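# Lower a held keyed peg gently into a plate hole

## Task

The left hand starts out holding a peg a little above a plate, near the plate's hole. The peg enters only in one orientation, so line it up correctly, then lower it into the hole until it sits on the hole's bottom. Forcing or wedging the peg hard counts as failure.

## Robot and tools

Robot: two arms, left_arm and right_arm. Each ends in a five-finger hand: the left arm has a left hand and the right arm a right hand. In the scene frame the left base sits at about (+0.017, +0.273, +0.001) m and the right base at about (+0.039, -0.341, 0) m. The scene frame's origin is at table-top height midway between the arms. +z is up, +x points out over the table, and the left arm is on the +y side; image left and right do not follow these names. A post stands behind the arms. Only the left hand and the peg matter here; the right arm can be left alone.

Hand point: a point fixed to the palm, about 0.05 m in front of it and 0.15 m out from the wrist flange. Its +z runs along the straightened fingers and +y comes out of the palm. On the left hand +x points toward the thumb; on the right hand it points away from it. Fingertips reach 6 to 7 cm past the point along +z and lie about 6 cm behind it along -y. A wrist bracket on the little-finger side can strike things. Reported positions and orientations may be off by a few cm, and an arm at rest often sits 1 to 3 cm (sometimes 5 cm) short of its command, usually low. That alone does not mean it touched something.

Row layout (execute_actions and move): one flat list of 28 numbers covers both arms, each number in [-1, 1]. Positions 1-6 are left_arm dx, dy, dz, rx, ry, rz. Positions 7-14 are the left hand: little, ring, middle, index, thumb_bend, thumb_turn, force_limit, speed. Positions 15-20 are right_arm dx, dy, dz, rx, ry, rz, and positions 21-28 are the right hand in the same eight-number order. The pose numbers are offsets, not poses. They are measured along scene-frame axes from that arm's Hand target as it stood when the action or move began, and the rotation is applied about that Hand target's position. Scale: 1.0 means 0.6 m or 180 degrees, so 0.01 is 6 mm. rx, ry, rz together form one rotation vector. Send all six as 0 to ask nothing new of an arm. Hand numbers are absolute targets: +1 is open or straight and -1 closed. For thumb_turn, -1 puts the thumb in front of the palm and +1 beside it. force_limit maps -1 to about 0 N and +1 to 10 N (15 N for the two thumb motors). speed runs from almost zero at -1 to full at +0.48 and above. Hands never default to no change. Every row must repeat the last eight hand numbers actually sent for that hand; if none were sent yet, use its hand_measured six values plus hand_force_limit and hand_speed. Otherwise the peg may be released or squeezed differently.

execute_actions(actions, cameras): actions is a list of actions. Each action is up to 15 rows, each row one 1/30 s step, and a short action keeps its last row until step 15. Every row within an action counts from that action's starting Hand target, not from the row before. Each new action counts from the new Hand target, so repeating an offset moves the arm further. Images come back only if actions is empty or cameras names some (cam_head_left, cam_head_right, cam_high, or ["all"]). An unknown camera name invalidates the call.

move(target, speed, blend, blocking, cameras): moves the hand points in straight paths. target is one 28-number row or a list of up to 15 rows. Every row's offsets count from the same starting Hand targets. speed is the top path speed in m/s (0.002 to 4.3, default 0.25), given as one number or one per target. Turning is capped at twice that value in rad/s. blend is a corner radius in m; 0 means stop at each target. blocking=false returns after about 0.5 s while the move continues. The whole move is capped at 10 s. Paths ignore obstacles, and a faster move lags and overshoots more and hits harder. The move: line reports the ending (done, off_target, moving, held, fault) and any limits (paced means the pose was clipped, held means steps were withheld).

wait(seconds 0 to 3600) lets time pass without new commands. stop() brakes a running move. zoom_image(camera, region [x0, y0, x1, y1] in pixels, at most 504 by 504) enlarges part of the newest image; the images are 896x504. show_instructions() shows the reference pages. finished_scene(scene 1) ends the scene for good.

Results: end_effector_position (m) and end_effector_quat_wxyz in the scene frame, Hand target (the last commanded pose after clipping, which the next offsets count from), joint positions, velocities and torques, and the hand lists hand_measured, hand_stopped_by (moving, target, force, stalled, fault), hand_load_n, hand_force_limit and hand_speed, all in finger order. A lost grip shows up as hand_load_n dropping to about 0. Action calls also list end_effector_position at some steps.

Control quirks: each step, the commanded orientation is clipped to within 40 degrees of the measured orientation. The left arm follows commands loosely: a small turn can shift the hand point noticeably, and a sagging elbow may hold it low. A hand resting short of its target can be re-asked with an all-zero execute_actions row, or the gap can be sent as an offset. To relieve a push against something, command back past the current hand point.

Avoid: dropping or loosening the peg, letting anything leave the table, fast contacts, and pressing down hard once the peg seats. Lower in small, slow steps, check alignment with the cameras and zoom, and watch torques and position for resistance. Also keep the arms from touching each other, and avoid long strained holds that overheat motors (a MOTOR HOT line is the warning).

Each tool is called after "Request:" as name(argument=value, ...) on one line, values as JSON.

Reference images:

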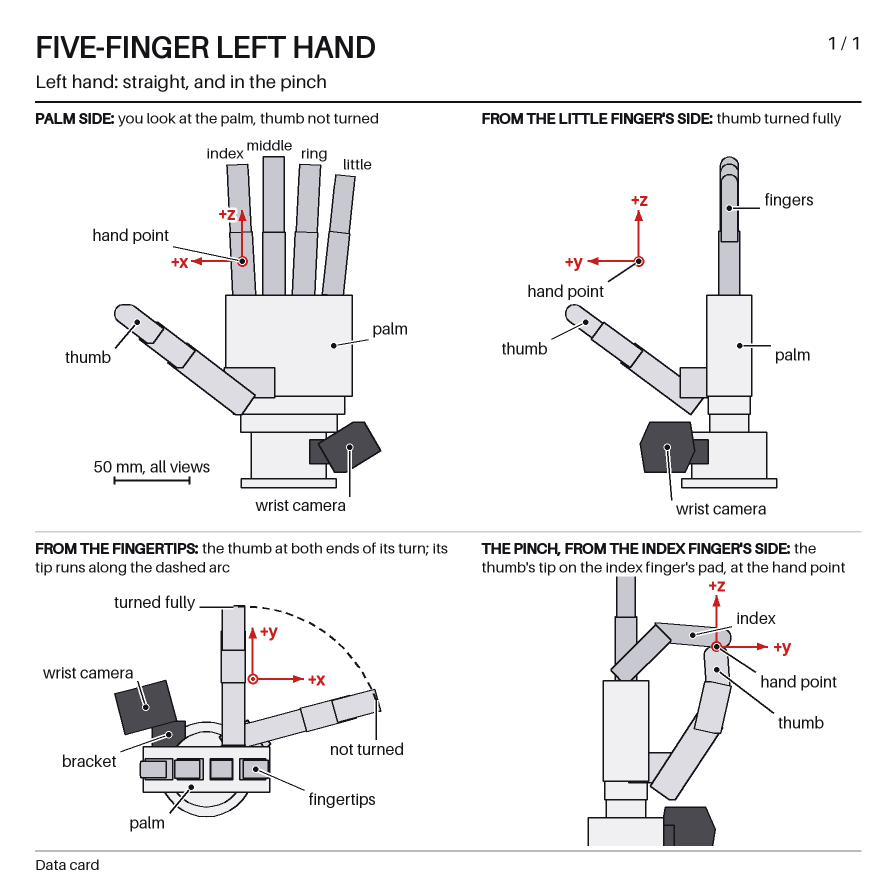

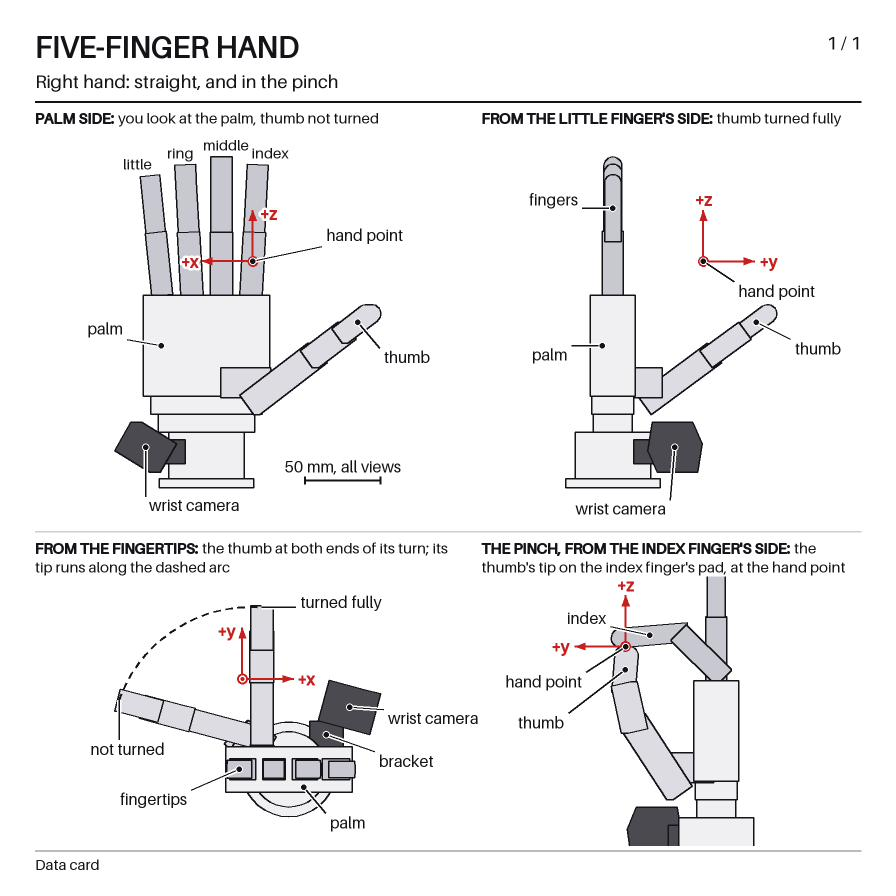

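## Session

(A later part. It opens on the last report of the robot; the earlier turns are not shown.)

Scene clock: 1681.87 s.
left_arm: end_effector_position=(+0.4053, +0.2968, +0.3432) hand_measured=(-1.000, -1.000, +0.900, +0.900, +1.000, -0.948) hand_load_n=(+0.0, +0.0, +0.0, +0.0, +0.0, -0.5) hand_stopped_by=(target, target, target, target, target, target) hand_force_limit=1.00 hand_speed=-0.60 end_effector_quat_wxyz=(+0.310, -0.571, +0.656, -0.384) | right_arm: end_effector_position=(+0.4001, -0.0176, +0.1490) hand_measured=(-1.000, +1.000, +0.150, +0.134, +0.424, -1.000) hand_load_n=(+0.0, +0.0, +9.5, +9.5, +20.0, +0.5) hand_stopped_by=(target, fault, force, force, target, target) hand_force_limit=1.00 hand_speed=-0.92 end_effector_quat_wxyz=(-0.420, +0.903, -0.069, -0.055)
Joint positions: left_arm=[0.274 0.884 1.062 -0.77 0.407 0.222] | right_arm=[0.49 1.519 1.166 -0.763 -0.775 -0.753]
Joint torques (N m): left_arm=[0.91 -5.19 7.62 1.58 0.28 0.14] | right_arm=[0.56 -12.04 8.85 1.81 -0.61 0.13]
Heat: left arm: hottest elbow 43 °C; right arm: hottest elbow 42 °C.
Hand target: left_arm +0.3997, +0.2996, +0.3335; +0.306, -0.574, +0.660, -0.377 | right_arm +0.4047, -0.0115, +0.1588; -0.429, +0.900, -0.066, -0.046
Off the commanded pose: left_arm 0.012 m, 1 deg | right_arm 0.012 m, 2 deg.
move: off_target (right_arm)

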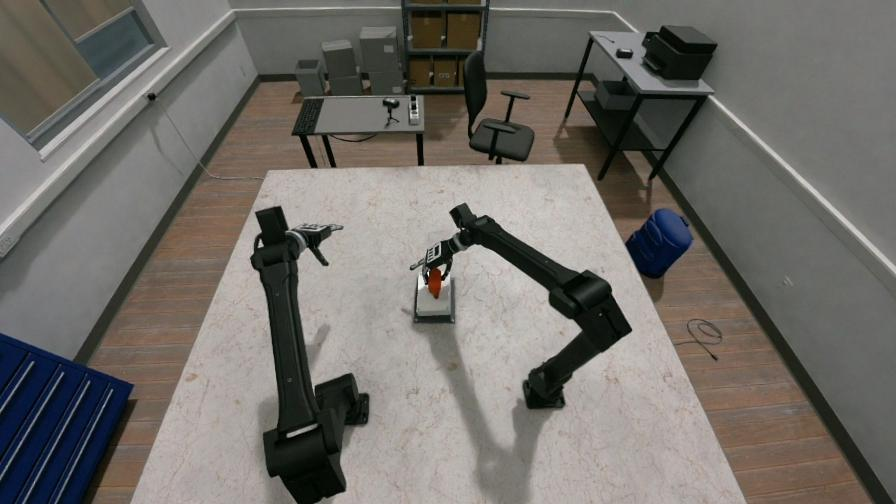

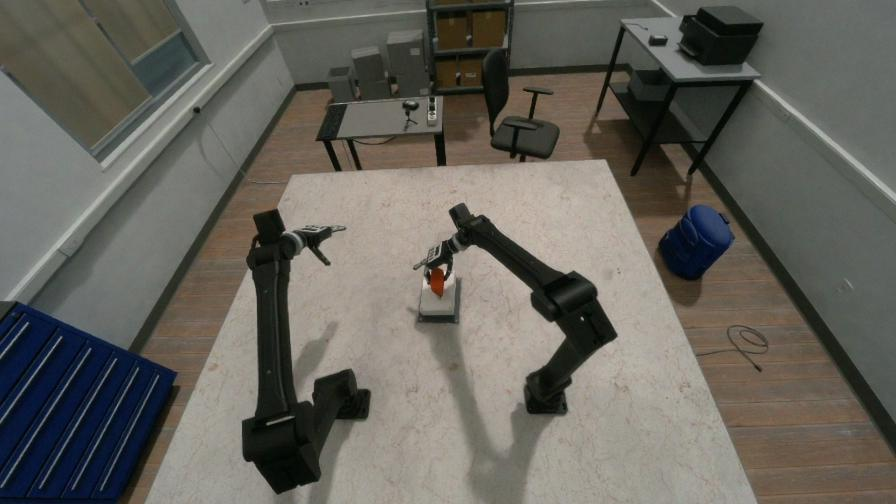

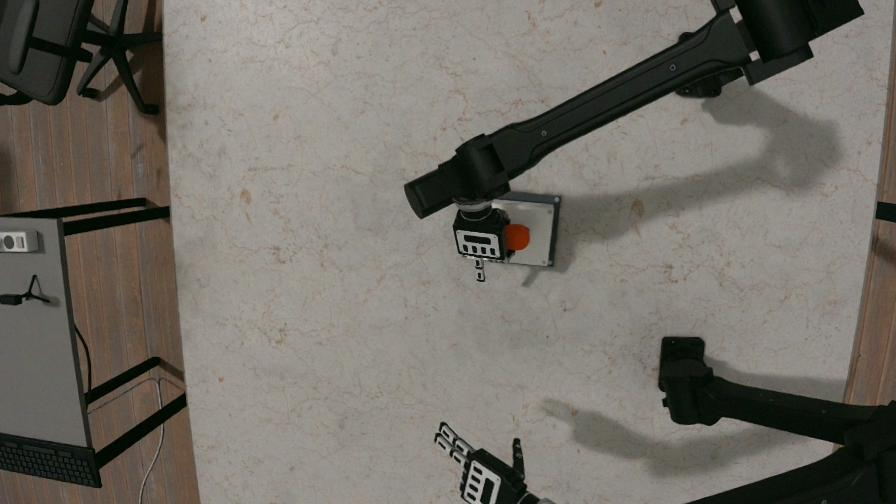

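Request:
move(target=[[0,0,0,0,0,0,-1.0,-1.0,0.9,0.9,1.0,-0.948,1.0,-0.6,-0.01,0.015,0.12,0,0.0,0,-1,-1,0.1,0.1,0.42,-1,1.0,-0.92]], speed=0.08, cameras=["all"])

Request:
zoom_image(camera="cam_head_left", region=[415, 255, 455, 310])

Request:
zoom_image(camera="cam_head_right", region=[415, 255, 455, 310])

Request:
zoom_image(camera="cam_high", region=[490, 195, 560, 265])

Scene clock: 1698.37 s.
left_arm: end_effector_position=(+0.4053, +0.2968, +0.3432) hand_measured=(-1.000, -1.000, +0.900, +0.900, +1.000, -0.948) hand_load_n=(+0.0, +0.0, -0.5, +0.0, +0.0, +0.0) hand_stopped_by=(target, target, target, target, target, target) hand_force_limit=1.00 hand_speed=-0.60 end_effector_quat_wxyz=(+0.310, -0.571, +0.656, -0.384) | right_arm: end_effector_position=(+0.3904, -0.0167, +0.1928) hand_measured=(-1.000, +1.000, +0.150, +0.134, +0.424, -1.000) hand_load_n=(+0.0, +0.0, +9.5, +9.5, +20.0, +0.5) hand_stopped_by=(target, fault, force, force, target, target) hand_force_limit=1.00 hand_speed=-0.92 end_effector_quat_wxyz=(-0.409, +0.906, -0.082, -0.069)
Joint positions: left_arm=[0.274 0.884 1.062 -0.77 0.407 0.222] | right_arm=[0.502 1.483 1.248 -0.905 -0.765 -0.727]
Joint torques (N m): left_arm=[0.91 -5.13 7.62 1.57 0.28 0.14] | right_arm=[1.26 -13.33 12.48 0.76 -0.61 0.16]
Heat: left arm: hottest elbow 43 °C; right arm: hottest elbow 43 °C.
Hand target: left_arm +0.3997, +0.2996, +0.3335; +0.306, -0.574, +0.660, -0.377 | right_arm +0.3988, -0.0025, +0.2306; -0.429, +0.900, -0.066, -0.046
Off the commanded pose: left_arm 0.012 m, 1 deg | right_arm 0.041 m, 4 deg.
move: off_target (right_arm)

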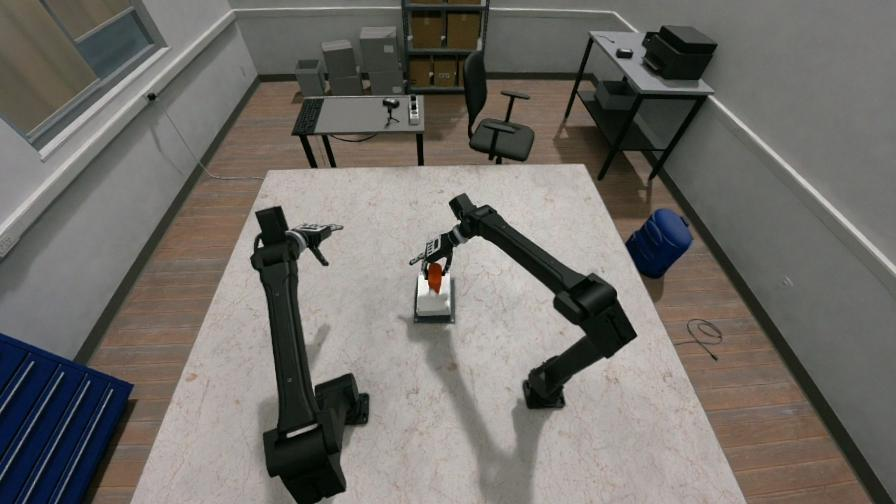

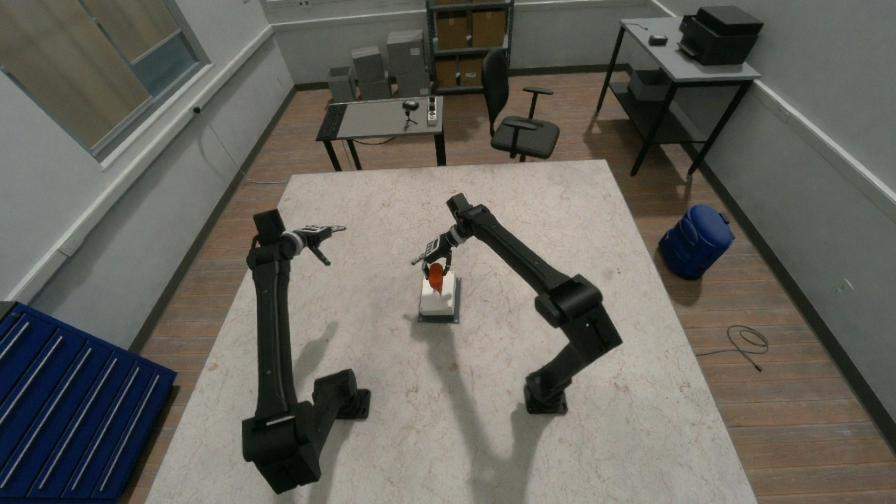

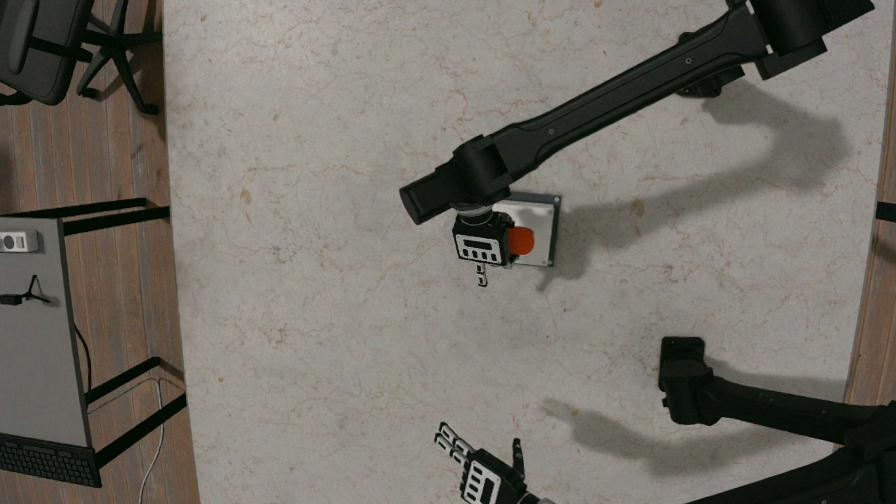

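Scaled by 9.164 from the camera's image (finer frame: 1280x720).

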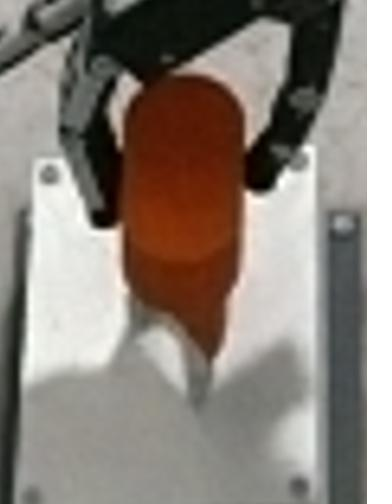

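Scaled by 9.164 from the camera's image (finer frame: 1280x720).

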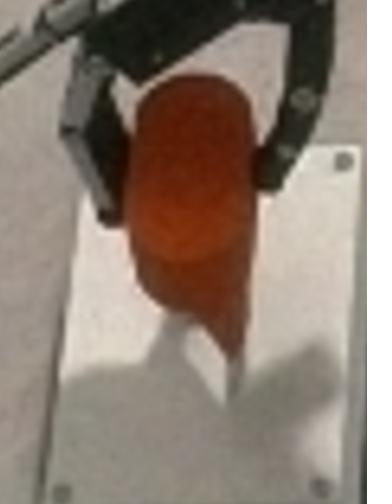

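Scaled by 7.200 from the camera's image (finer frame: 1280x720).

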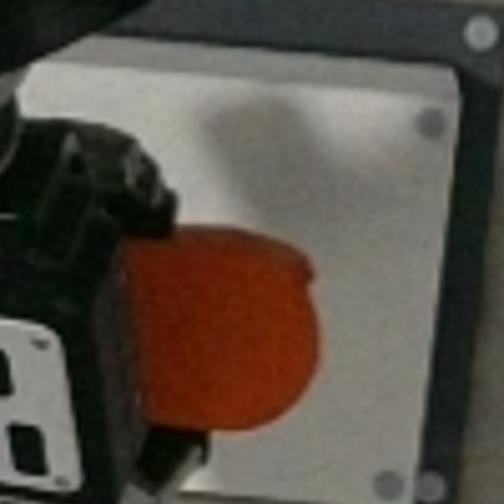

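Request:
move(target=[[0,0,0,0,0,0,-1.0,-1.0,0.9,0.9,1.0,-0.948,1.0,-0.6,0.002,0.012,-0.05,0,0.0,0,-1,-1,0.1,0.1,0.42,-1,1.0,-0.92],[0,0,0,0,0,0,-1.0,-1.0,0.9,0.9,1.0,-0.948,1.0,-0.6,0.002,0.012,-0.115,0,0.0,0,-1,-1,0.1,0.1,0.42,-1,1.0,-0.92]], speed=0.06)

Scene clock: 1707.70 s.
left_arm: end_effector_position=(+0.4053, +0.2968, +0.3432) hand_measured=(-1.000, -1.000, +0.900, +0.900, +1.000, -0.948) hand_load_n=(+0.0, +0.0, +0.0, -0.5, +0.0, +0.0) hand_stopped_by=(target, target, target, target, target, target) hand_force_limit=1.00 hand_speed=-0.60 end_effector_quat_wxyz=(+0.310, -0.571, +0.656, -0.384) | right_arm: end_effector_position=(+0.3987, -0.0059, +0.1551) hand_measured=(-1.000, +1.000, +0.150, +0.134, +0.424, -1.000) hand_load_n=(+0.0, +0.0, +9.5, +9.5, +19.5, +0.5) hand_stopped_by=(target, fault, force, force, target, target) hand_force_limit=1.00 hand_speed=-0.92 end_effector_quat_wxyz=(-0.421, +0.903, -0.072, -0.050)
Joint positions: left_arm=[0.274 0.884 1.062 -0.77 0.407 0.222] | right_arm=[0.515 1.513 1.173 -0.739 -0.758 -0.712]
Joint torques (N m): left_arm=[0.91 -5.19 7.62 1.58 0.28 0.14] | right_arm=[1.32 -11.28 9.02 1.89 -0.59 0.15]
Heat: left arm: hottest elbow 43 °C; right arm: hottest elbow 44 °C.
Hand target: left_arm +0.3997, +0.2996, +0.3335; +0.306, -0.574, +0.660, -0.377 | right_arm +0.4000, +0.0047, +0.1618; -0.429, +0.900, -0.066, -0.046
Off the commanded pose: left_arm 0.012 m, 1 deg | right_arm 0.013 m, 1 deg.
move: off_target (right_arm)

Request:
wait(seconds=0.1, cameras=["all"])

Request:
zoom_image(camera="cam_head_left", region=[415, 255, 455, 310])

Request:
zoom_image(camera="cam_head_right", region=[415, 255, 455, 310])

Request:
zoom_image(camera="cam_high", region=[500, 210, 540, 255])

Scene clock: 1711.90 s.
left_arm: end_effector_position=(+0.4053, +0.2968, +0.3432) hand_measured=(-1.000, -1.000, +0.900, +0.900, +1.000, -0.948) hand_load_n=(+0.0, +0.0, +0.0, +0.0, +0.0, +0.0) hand_stopped_by=(target, target, target, target, target, target) hand_force_limit=1.00 hand_speed=-0.60 end_effector_quat_wxyz=(+0.310, -0.571, +0.656, -0.384) | right_arm: end_effector_position=(+0.3987, -0.0059, +0.1551) hand_measured=(-1.000, +1.000, +0.150, +0.134, +0.424, -1.000) hand_load_n=(+0.0, -0.5, +9.5, +9.5, +20.0, +0.5) hand_stopped_by=(target, fault, force, force, target, target) hand_force_limit=1.00 hand_speed=-0.92 end_effector_quat_wxyz=(-0.421, +0.903, -0.072, -0.050)
Joint positions: left_arm=[0.274 0.884 1.062 -0.77 0.407 0.222] | right_arm=[0.515 1.513 1.173 -0.739 -0.758 -0.711]
Joint torques (N m): left_arm=[0.91 -5.19 7.64 1.58 0.28 0.14] | right_arm=[1.38 -11.34 9.01 1.94 -0.59 0.15]
Heat: left arm: hottest elbow 43 °C; right arm: hottest elbow 44 °C.
Hand target: left_arm +0.3997, +0.2996, +0.3335; +0.306, -0.574, +0.660, -0.377 | right_arm +0.4000, +0.0047, +0.1618; -0.429, +0.900, -0.066, -0.046
Off the commanded pose: left_arm 0.012 m, 1 deg | right_arm 0.013 m, 1 deg.
wait: 0.10 s; at rest from the start

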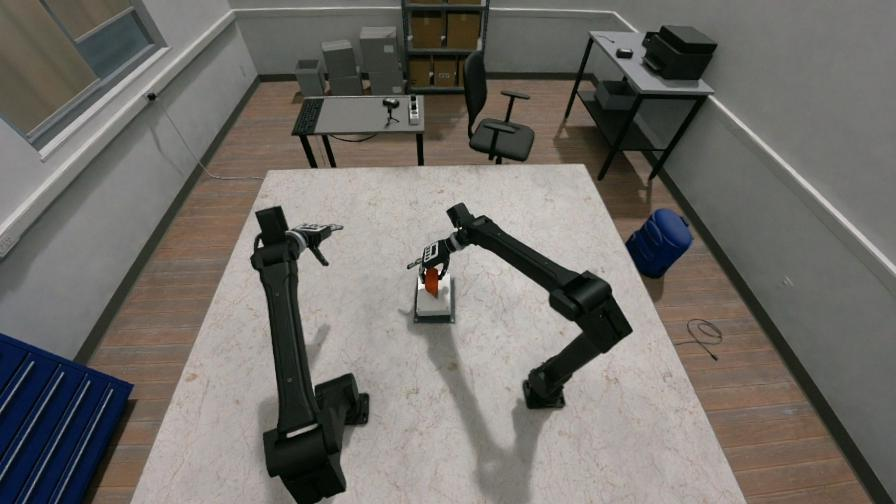

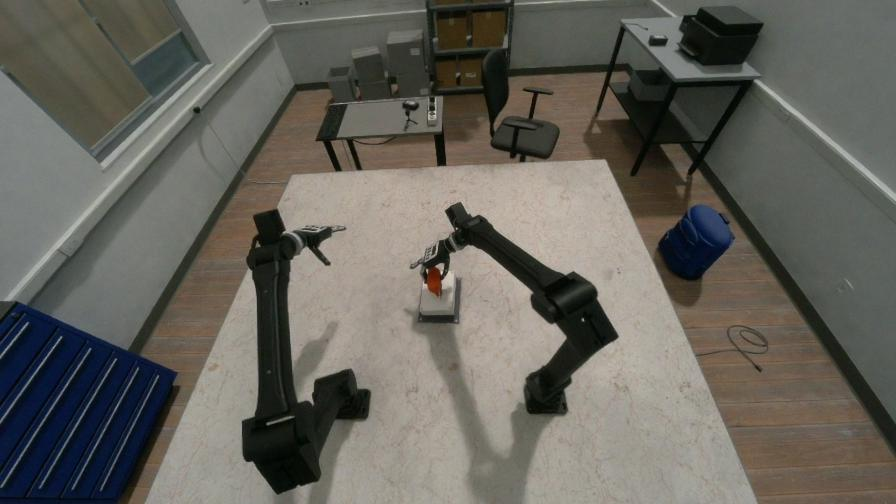

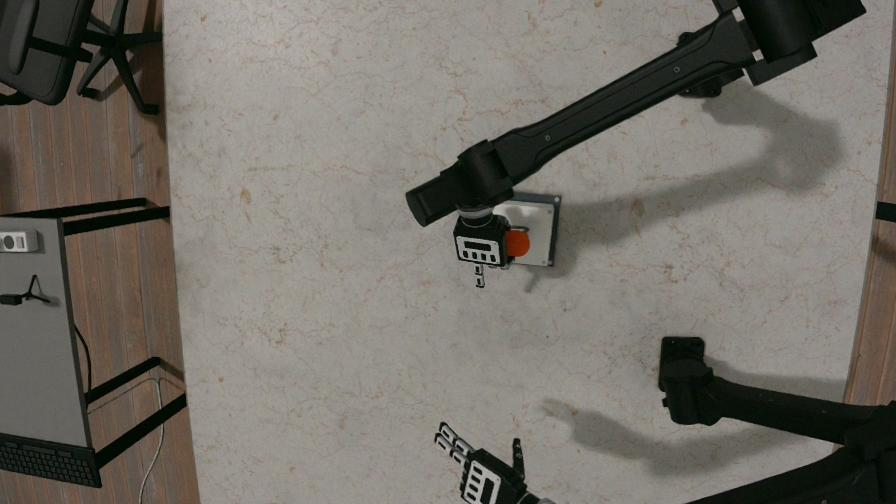

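Scaled by 9.164 from the camera's image (finer frame: 1280x720).

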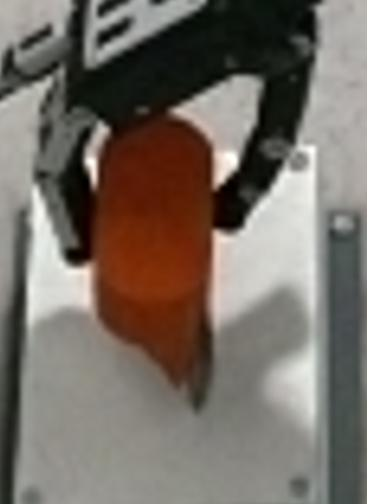

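Scaled by 9.164 from the camera's image (finer frame: 1280x720).

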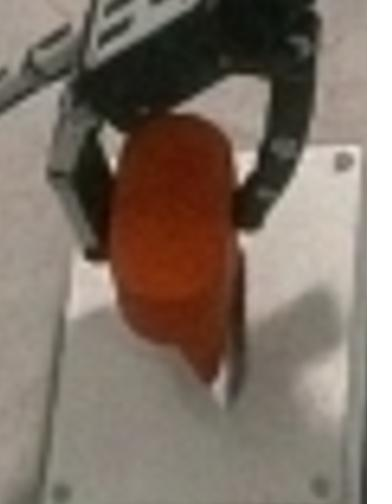

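Scaled by 11.200 from the camera's image (finer frame: 1280x720).

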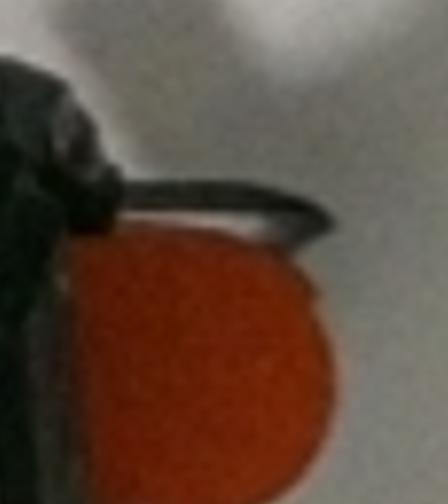

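Request:
move(target=[[0,0,0,0,0,0,-1.0,-1.0,0.9,0.9,1.0,-0.948,1.0,-0.6,0.0,-0.003,0.0,-0.022,0.0,0,-1,-1,0.1,0.1,0.42,-1,1.0,-0.92]], speed=0.06, cameras=["all"])

Request:
zoom_image(camera="cam_head_left", region=[415, 255, 455, 310])

Request:
zoom_image(camera="cam_head_right", region=[415, 255, 455, 310])

Request:
zoom_image(camera="cam_high", region=[500, 210, 540, 255])

Scene clock: 1728.60 s.
left_arm: end_effector_position=(+0.4053, +0.2968, +0.3432) hand_measured=(-1.000, -1.000, +0.900, +0.900, +1.000, -0.948) hand_load_n=(+0.0, +0.0, +0.0, +0.0, +0.5, +0.0) hand_stopped_by=(target, target, target, target, target, target) hand_force_limit=1.00 hand_speed=-0.60 end_effector_quat_wxyz=(+0.310, -0.571, +0.656, -0.384) | right_arm: end_effector_position=(+0.3928, -0.0091, +0.1457) hand_measured=(-1.000, +1.000, +0.150, +0.134, +0.424, -1.000) hand_load_n=(+0.0, +0.0, +10.0, +10.0, +19.5, +0.5) hand_stopped_by=(target, fault, force, force, target, target) hand_force_limit=1.00 hand_speed=-0.92 end_effector_quat_wxyz=(-0.392, +0.915, -0.079, -0.050)
Joint positions: left_arm=[0.274 0.884 1.062 -0.77 0.407 0.222] | right_arm=[0.534 1.518 1.174 -0.774 -0.7 -0.712]
Joint torques (N m): left_arm=[0.91 -5.19 7.62 1.55 0.28 0.14] | right_arm=[1.38 -10.87 11.45 0.43 -0.44 0]
Heat: left arm: hottest elbow 43 °C; right arm: hottest elbow 43 °C.
Hand target: left_arm +0.3997, +0.2996, +0.3335; +0.306, -0.574, +0.660, -0.377 | right_arm +0.4001, +0.0029, +0.1619; -0.398, +0.914, -0.068, -0.043
Off the commanded pose: left_arm 0.012 m, 1 deg | right_arm 0.021 m, 2 deg.
move: off_target (right_arm)

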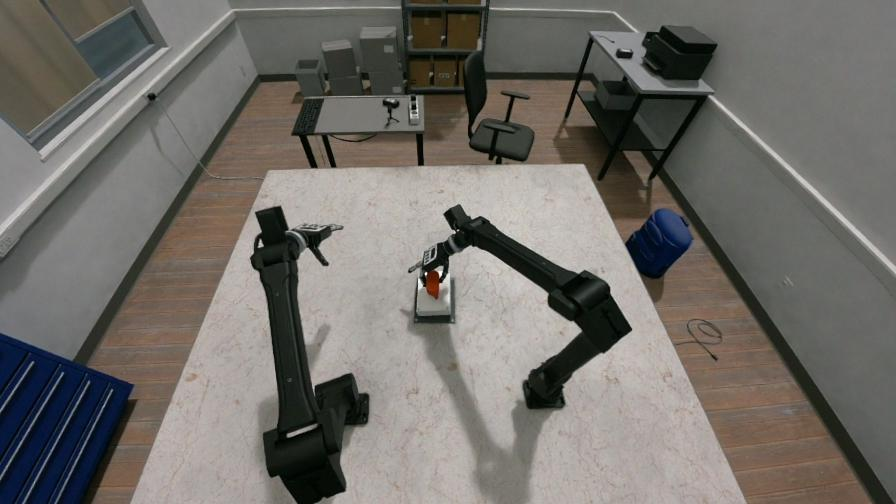

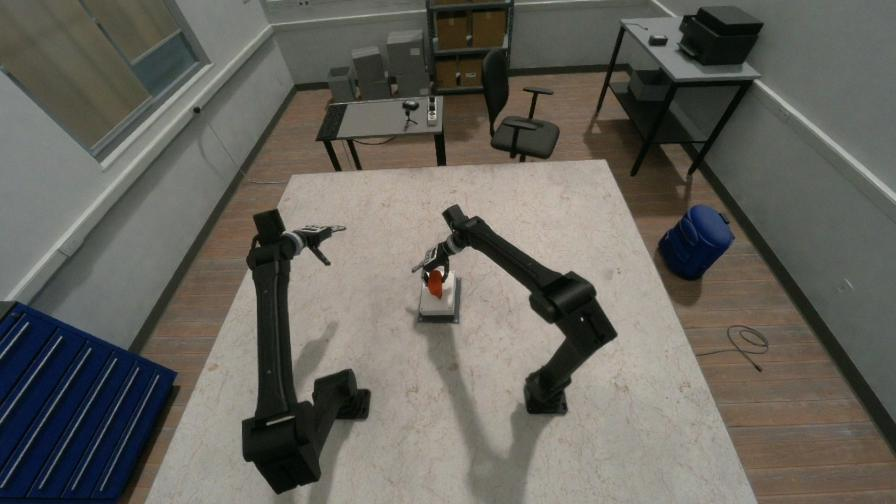

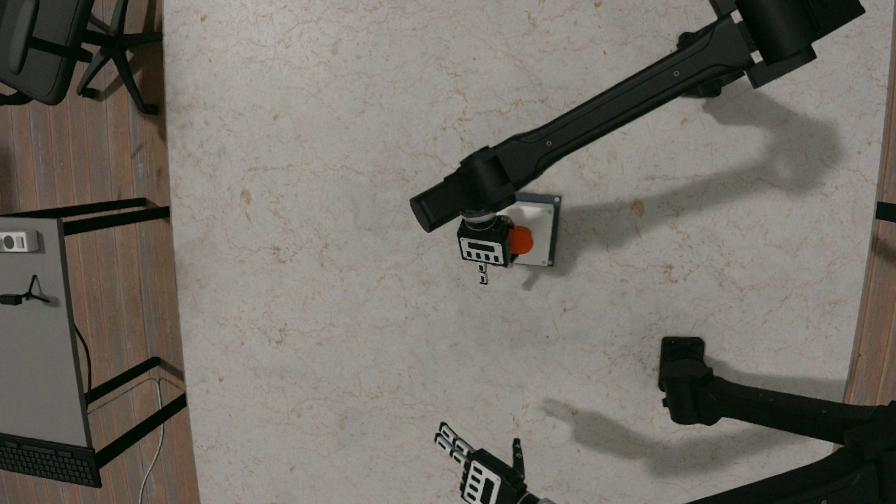

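Scaled by 9.164 from the camera's image (finer frame: 1280x720).

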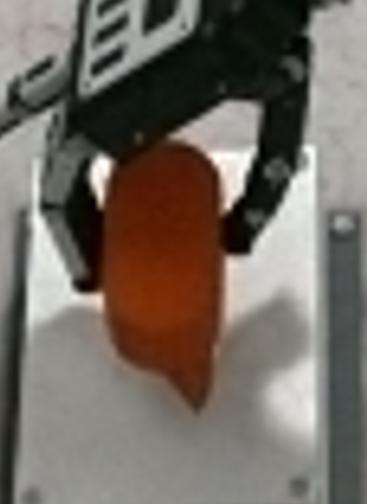

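Scaled by 9.164 from the camera's image (finer frame: 1280x720).

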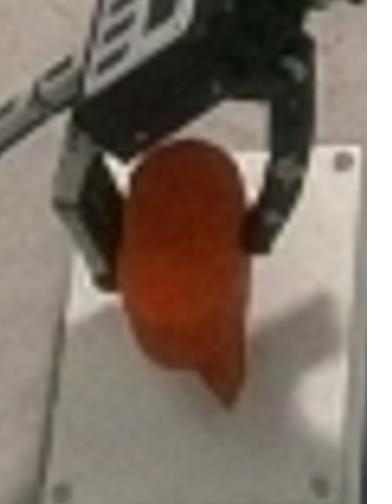

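Scaled by 11.200 from the camera's image (finer frame: 1280x720).

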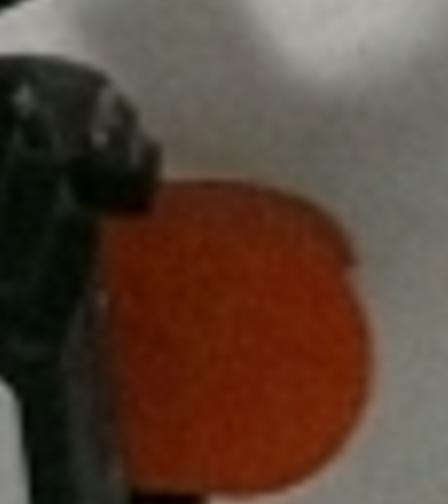

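Request:
move(target=[[0,0,0,0,0,0,-1.0,-1.0,0.9,0.9,1.0,-0.948,1.0,-0.6,0.006,0.0,0.0,0.0,0.0,0,-1,-1,0.1,0.1,0.42,-1,1.0,-0.92],[0,0,0,0,0,0,-1.0,-1.0,0.9,0.9,1.0,-0.948,1.0,-0.6,0.006,0.0,-0.01,0.0,0.0,0,-1,-1,0.1,0.1,0.42,-1,1.0,-0.92]], speed=0.05, cameras=["all"])

Request:
zoom_image(camera="cam_head_left", region=[425, 280, 447, 305])

Request:
zoom_image(camera="cam_head_right", region=[428, 280, 450, 305])

Request:
zoom_image(camera="cam_high", region=[500, 210, 540, 255])

Scene clock: 1735.33 s.
left_arm: end_effector_position=(+0.4053, +0.2968, +0.3432) hand_measured=(-1.000, -1.000, +0.900, +0.900, +1.000, -0.948) hand_load_n=(+0.0, +0.0, +0.0, +0.0, +0.0, +0.5) hand_stopped_by=(target, target, target, target, target, target) hand_force_limit=1.00 hand_speed=-0.60 end_effector_quat_wxyz=(+0.310, -0.571, +0.656, -0.384) | right_arm: end_effector_position=(+0.3933, -0.0088, +0.1442) hand_measured=(-1.000, +1.000, +0.150, +0.134, +0.424, -1.000) hand_load_n=(+0.0, +0.0, +10.0, +9.5, +19.5, +0.0) hand_stopped_by=(target, fault, force, force, target, target) hand_force_limit=1.00 hand_speed=-0.92 end_effector_quat_wxyz=(-0.389, +0.916, -0.080, -0.053)
Joint positions: left_arm=[0.274 0.884 1.062 -0.77 0.407 0.222] | right_arm=[0.534 1.526 1.181 -0.782 -0.7 -0.713]
Joint torques (N m): left_arm=[0.91 -5.13 7.62 1.57 0.28 0.14] | right_arm=[0.97 -10.58 10.95 1.09 -0.51 -0.05]
Heat: left arm: hottest elbow 43 °C; right arm: hottest elbow 43 °C.
Hand target: left_arm +0.3997, +0.2996, +0.3335; +0.306, -0.574, +0.660, -0.377 | right_arm +0.4035, +0.0029, +0.1558; -0.397, +0.914, -0.068, -0.043
Off the commanded pose: left_arm 0.012 m, 1 deg | right_arm 0.019 m, 2 deg.
move: off_target (right_arm)

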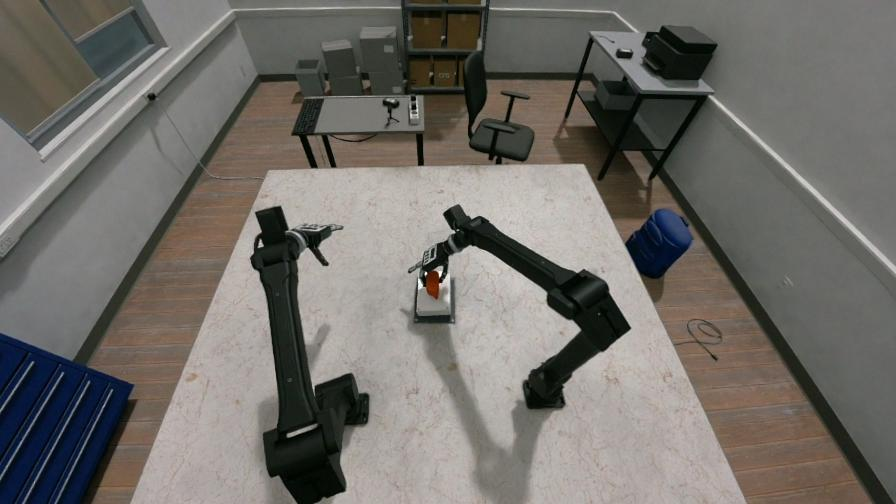

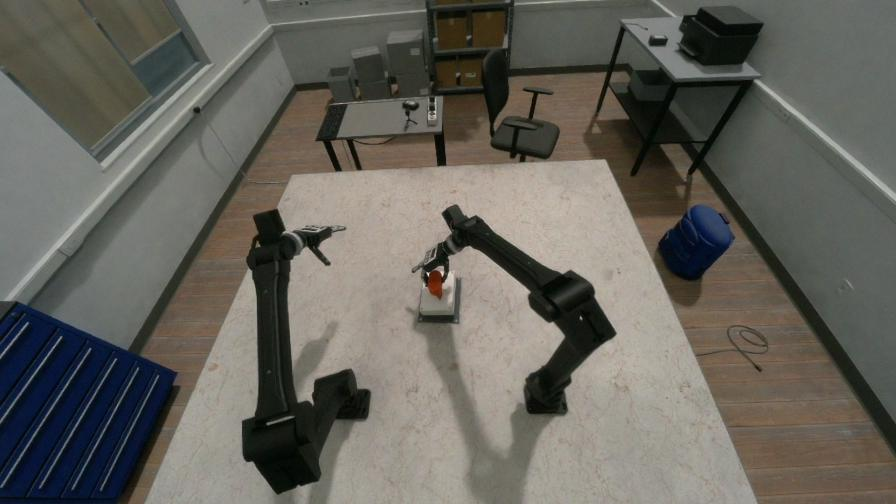

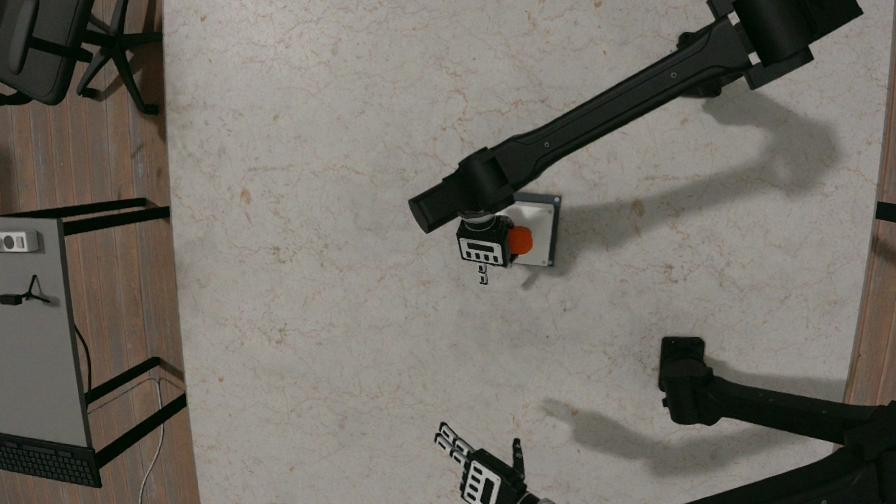

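Scaled by 20.160 from the camera's image (finer frame: 1280x720).

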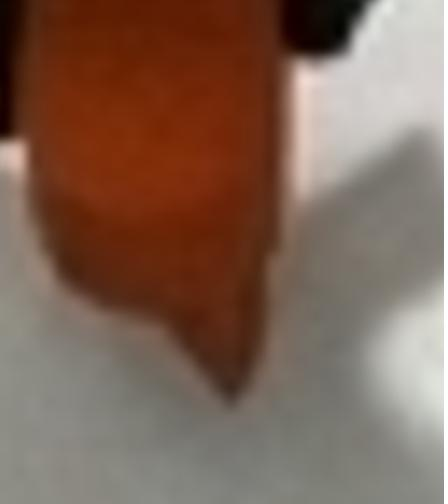

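Scaled by 20.160 from the camera's image (finer frame: 1280x720).

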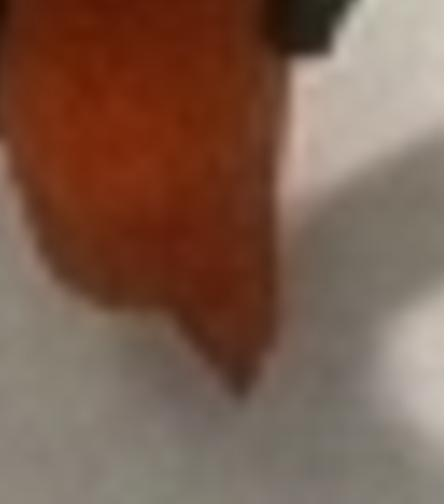

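Scaled by 11.200 from the camera's image (finer frame: 1280x720).

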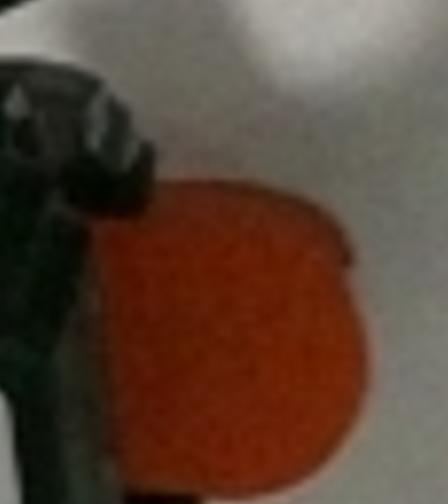

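Request:
move(target=[[0,0,0,0,0,0,-1.0,-1.0,0.9,0.9,1.0,-0.948,1.0,-0.6,0.003,0.0,-0.012,0.0,0.0,0,-1,-1,0.1,0.1,0.42,-1,1.0,-0.92]], speed=0.05)

Scene clock: 1739.97 s.
left_arm: end_effector_position=(+0.4053, +0.2968, +0.3432) hand_measured=(-1.000, -1.000, +0.900, +0.900, +1.000, -0.948) hand_load_n=(+0.0, +0.5, +0.0, +0.0, +0.0, +0.0) hand_stopped_by=(target, target, target, target, target, target) hand_force_limit=1.00 hand_speed=-0.60 end_effector_quat_wxyz=(+0.310, -0.571, +0.656, -0.384) | right_arm: end_effector_position=(+0.3946, -0.0084, +0.1368) hand_measured=(-1.000, +1.000, +0.150, +0.134, +0.424, -1.000) hand_load_n=(+0.0, +0.0, +10.0, +9.5, +19.5, +0.0) hand_stopped_by=(target, fault, force, force, target, target) hand_force_limit=1.00 hand_speed=-0.92 end_effector_quat_wxyz=(-0.386, +0.917, -0.080, -0.057)
Joint positions: left_arm=[0.274 0.884 1.062 -0.77 0.407 0.222] | right_arm=[0.534 1.543 1.181 -0.778 -0.699 -0.717]
Joint torques (N m): left_arm=[0.91 -5.19 7.62 1.57 0.28 0.14] | right_arm=[0.73 -11.28 10.36 1.59 -0.58 -0.02]
Heat: left arm: hottest elbow 43 °C; right arm: hottest elbow 44 °C.
Hand target: left_arm +0.3997, +0.2996, +0.3335; +0.306, -0.574, +0.660, -0.377 | right_arm +0.4053, +0.0029, +0.1485; -0.397, +0.914, -0.068, -0.044
Off the commanded pose: left_arm 0.012 m, 1 deg | right_arm 0.020 m, 2 deg.
move: off_target (right_arm)

Request:
move(target=[[0,0,0,0,0,0,-1.0,-1.0,0.9,0.9,1.0,-0.948,1.0,-0.6,0.002,0.0,-0.012,0.0,0.0,0,-1,-1,0.1,0.1,0.42,-1,1.0,-0.92]], speed=0.04, cameras=["all"])

Request:
zoom_image(camera="cam_head_left", region=[425, 280, 447, 305])

Request:
zoom_image(camera="cam_head_right", region=[428, 280, 450, 305])

Request:
zoom_image(camera="cam_high", region=[500, 210, 540, 255])

Scene clock: 1743.90 s.
left_arm: end_effector_position=(+0.4053, +0.2968, +0.3432) hand_measured=(-1.000, -1.000, +0.900, +0.900, +1.000, -0.948) hand_load_n=(+0.0, +0.0, +0.0, +0.0, +0.0, +0.0) hand_stopped_by=(target, target, target, target, target, target) hand_force_limit=1.00 hand_speed=-0.60 end_effector_quat_wxyz=(+0.310, -0.571, +0.656, -0.384) | right_arm: end_effector_position=(+0.3949, -0.0082, +0.1365) hand_measured=(-1.000, +1.000, +0.150, +0.134, +0.424, -1.000) hand_load_n=(+0.0, +0.0, +9.5, +9.5, +19.5, +0.0) hand_stopped_by=(target, fault, force, force, target, target) hand_force_limit=1.00 hand_speed=-0.92 end_effector_quat_wxyz=(-0.386, +0.917, -0.080, -0.056)
Joint positions: left_arm=[0.274 0.884 1.062 -0.77 0.407 0.222] | right_arm=[0.534 1.543 1.181 -0.776 -0.699 -0.717]
Joint torques (N m): left_arm=[0.91 -5.19 7.62 1.57 0.28 0.14] | right_arm=[0.67 -10.52 9.74 2.29 -0.6 -0.03]
Heat: left arm: hottest elbow 43 °C; right arm: hottest elbow 44 °C.
Hand target: left_arm +0.3997, +0.2996, +0.3335; +0.306, -0.574, +0.660, -0.377 | right_arm +0.4065, +0.0029, +0.1413; -0.397, +0.914, -0.068, -0.044
Off the commanded pose: left_arm 0.012 m, 1 deg | right_arm 0.017 m, 2 deg.
move: off_target (right_arm)

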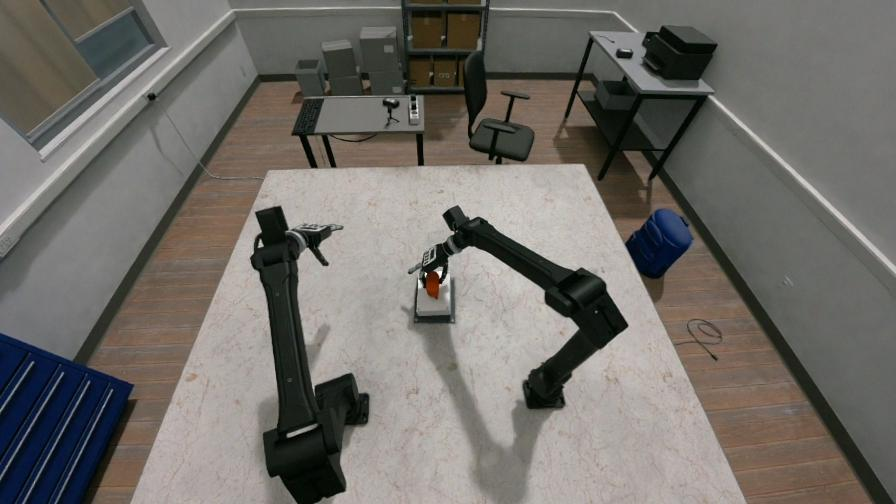

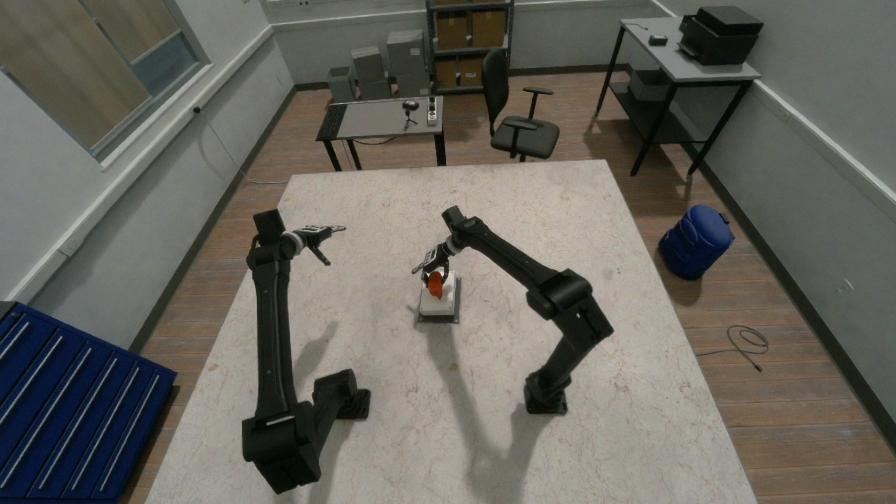

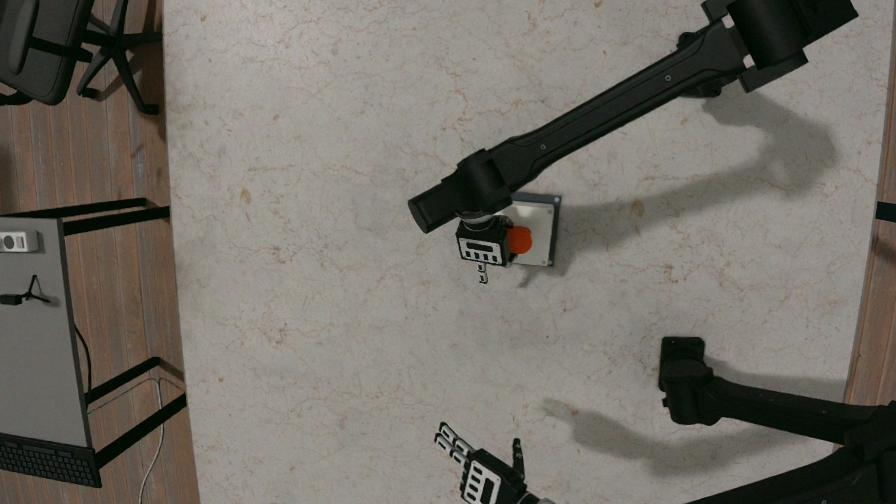

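Scaled by 20.160 from the camera's image (finer frame: 1280x720).

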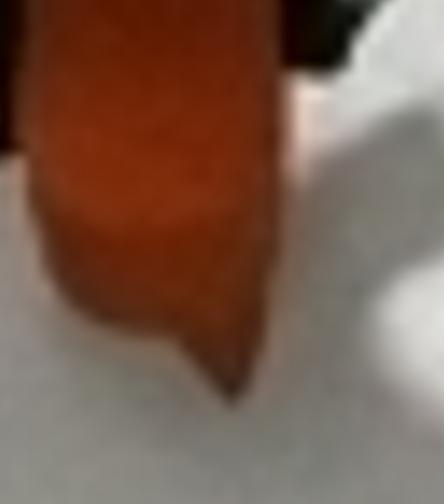

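Scaled by 20.160 from the camera's image (finer frame: 1280x720).

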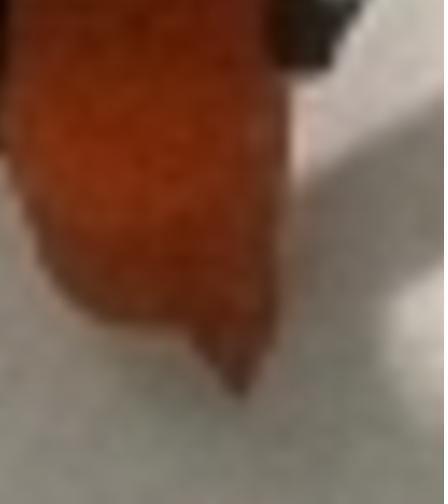

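Scaled by 11.200 from the camera's image (finer frame: 1280x720).

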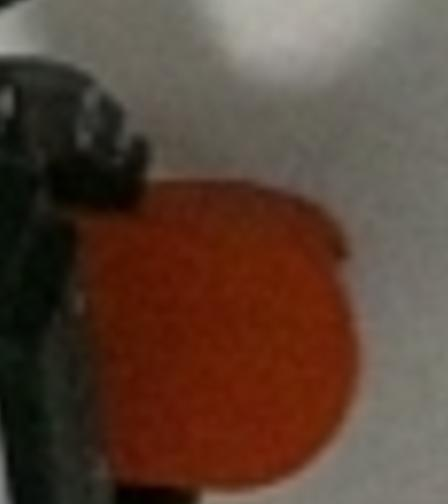

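Request:
move(target=[[0,0,0,0,0,0,-1.0,-1.0,0.9,0.9,1.0,-0.948,1.0,-0.6,0.009,0.0,0.0,0.0,0.006,0,-1,-1,0.1,0.1,0.42,-1,1.0,-0.92]], speed=0.04)

Scene clock: 1747.33 s.
left_arm: end_effector_position=(+0.4053, +0.2968, +0.3432) hand_measured=(-1.000, -1.000, +0.900, +0.900, +1.000, -0.948) hand_load_n=(+0.0, +0.0, +0.0, +0.0, +0.0, +0.0) hand_stopped_by=(target, target, target, target, target, target) hand_force_limit=1.00 hand_speed=-0.60 end_effector_quat_wxyz=(+0.310, -0.571, +0.656, -0.384) | right_arm: end_effector_position=(+0.3955, -0.0070, +0.1321) hand_measured=(-1.000, +1.000, +0.150, +0.134, +0.424, -1.000) hand_load_n=(+0.0, +0.0, +8.5, +9.5, +19.0, +1.0) hand_stopped_by=(target, fault, force, force, target, target) hand_force_limit=1.00 hand_speed=-0.92 end_effector_quat_wxyz=(-0.385, +0.917, -0.081, -0.062)
Joint positions: left_arm=[0.274 0.884 1.062 -0.77 0.407 0.222] | right_arm=[0.534 1.557 1.184 -0.776 -0.703 -0.718]
Joint torques (N m): left_arm=[0.97 -5.13 7.62 1.57 0.28 0.14] | right_arm=[-0.03 -10.05 11.14 1.29 -0.87 -0.08]
Heat: left arm: hottest elbow 43 °C; right arm: hottest elbow 44 °C.
Hand target: left_arm +0.3997, +0.2996, +0.3335; +0.306, -0.574, +0.660, -0.377 | right_arm +0.4120, +0.0029, +0.1413; -0.397, +0.914, -0.072, -0.052
Off the commanded pose: left_arm 0.012 m, 1 deg | right_arm 0.021 m, 2 deg.
move: off_target (right_arm)

Request:
move(target=[[0,0,0,0,0,0,-1.0,-1.0,0.9,0.9,1.0,-0.948,1.0,-0.6,0.004,0.0,-0.010,0.0,0.0,0,-1,-1,0.1,0.1,0.42,-1,1.0,-0.92]], speed=0.04)

Scene clock: 1749.87 s.
left_arm: end_effector_position=(+0.4053, +0.2968, +0.3432) hand_measured=(-1.000, -1.000, +0.900, +0.900, +1.000, -0.948) hand_load_n=(+0.5, +0.0, +0.0, -0.5, +0.0, +0.0) hand_stopped_by=(target, target, target, target, target, target) hand_force_limit=1.00 hand_speed=-0.60 end_effector_quat_wxyz=(+0.310, -0.571, +0.656, -0.384) | right_arm: end_effector_position=(+0.3956, -0.0072, +0.1318) hand_measured=(-1.000, +1.000, +0.150, +0.134, +0.424, -1.000) hand_load_n=(+0.0, -0.5, +9.0, +9.5, +18.5, +1.0) hand_stopped_by=(target, fault, force, force, target, target) hand_force_limit=1.00 hand_speed=-0.92 end_effector_quat_wxyz=(-0.386, +0.917, -0.082, -0.063)
Joint positions: left_arm=[0.274 0.884 1.062 -0.77 0.407 0.222] | right_arm=[0.533 1.559 1.184 -0.776 -0.707 -0.718]
Joint torques (N m): left_arm=[0.91 -5.19 7.62 1.57 0.28 0.14] | right_arm=[-0.09 -9.35 10.89 1.83 -0.78 -0.11]
Heat: left arm: hottest elbow 43 °C; right arm: hottest elbow 44 °C.
Hand target: left_arm +0.3997, +0.2996, +0.3335; +0.306, -0.574, +0.660, -0.377 | right_arm +0.4143, +0.0030, +0.1353; -0.397, +0.914, -0.072, -0.052
Off the commanded pose: left_arm 0.012 m, 1 deg | right_arm 0.022 m, 2 deg.
move: off_target (right_arm)


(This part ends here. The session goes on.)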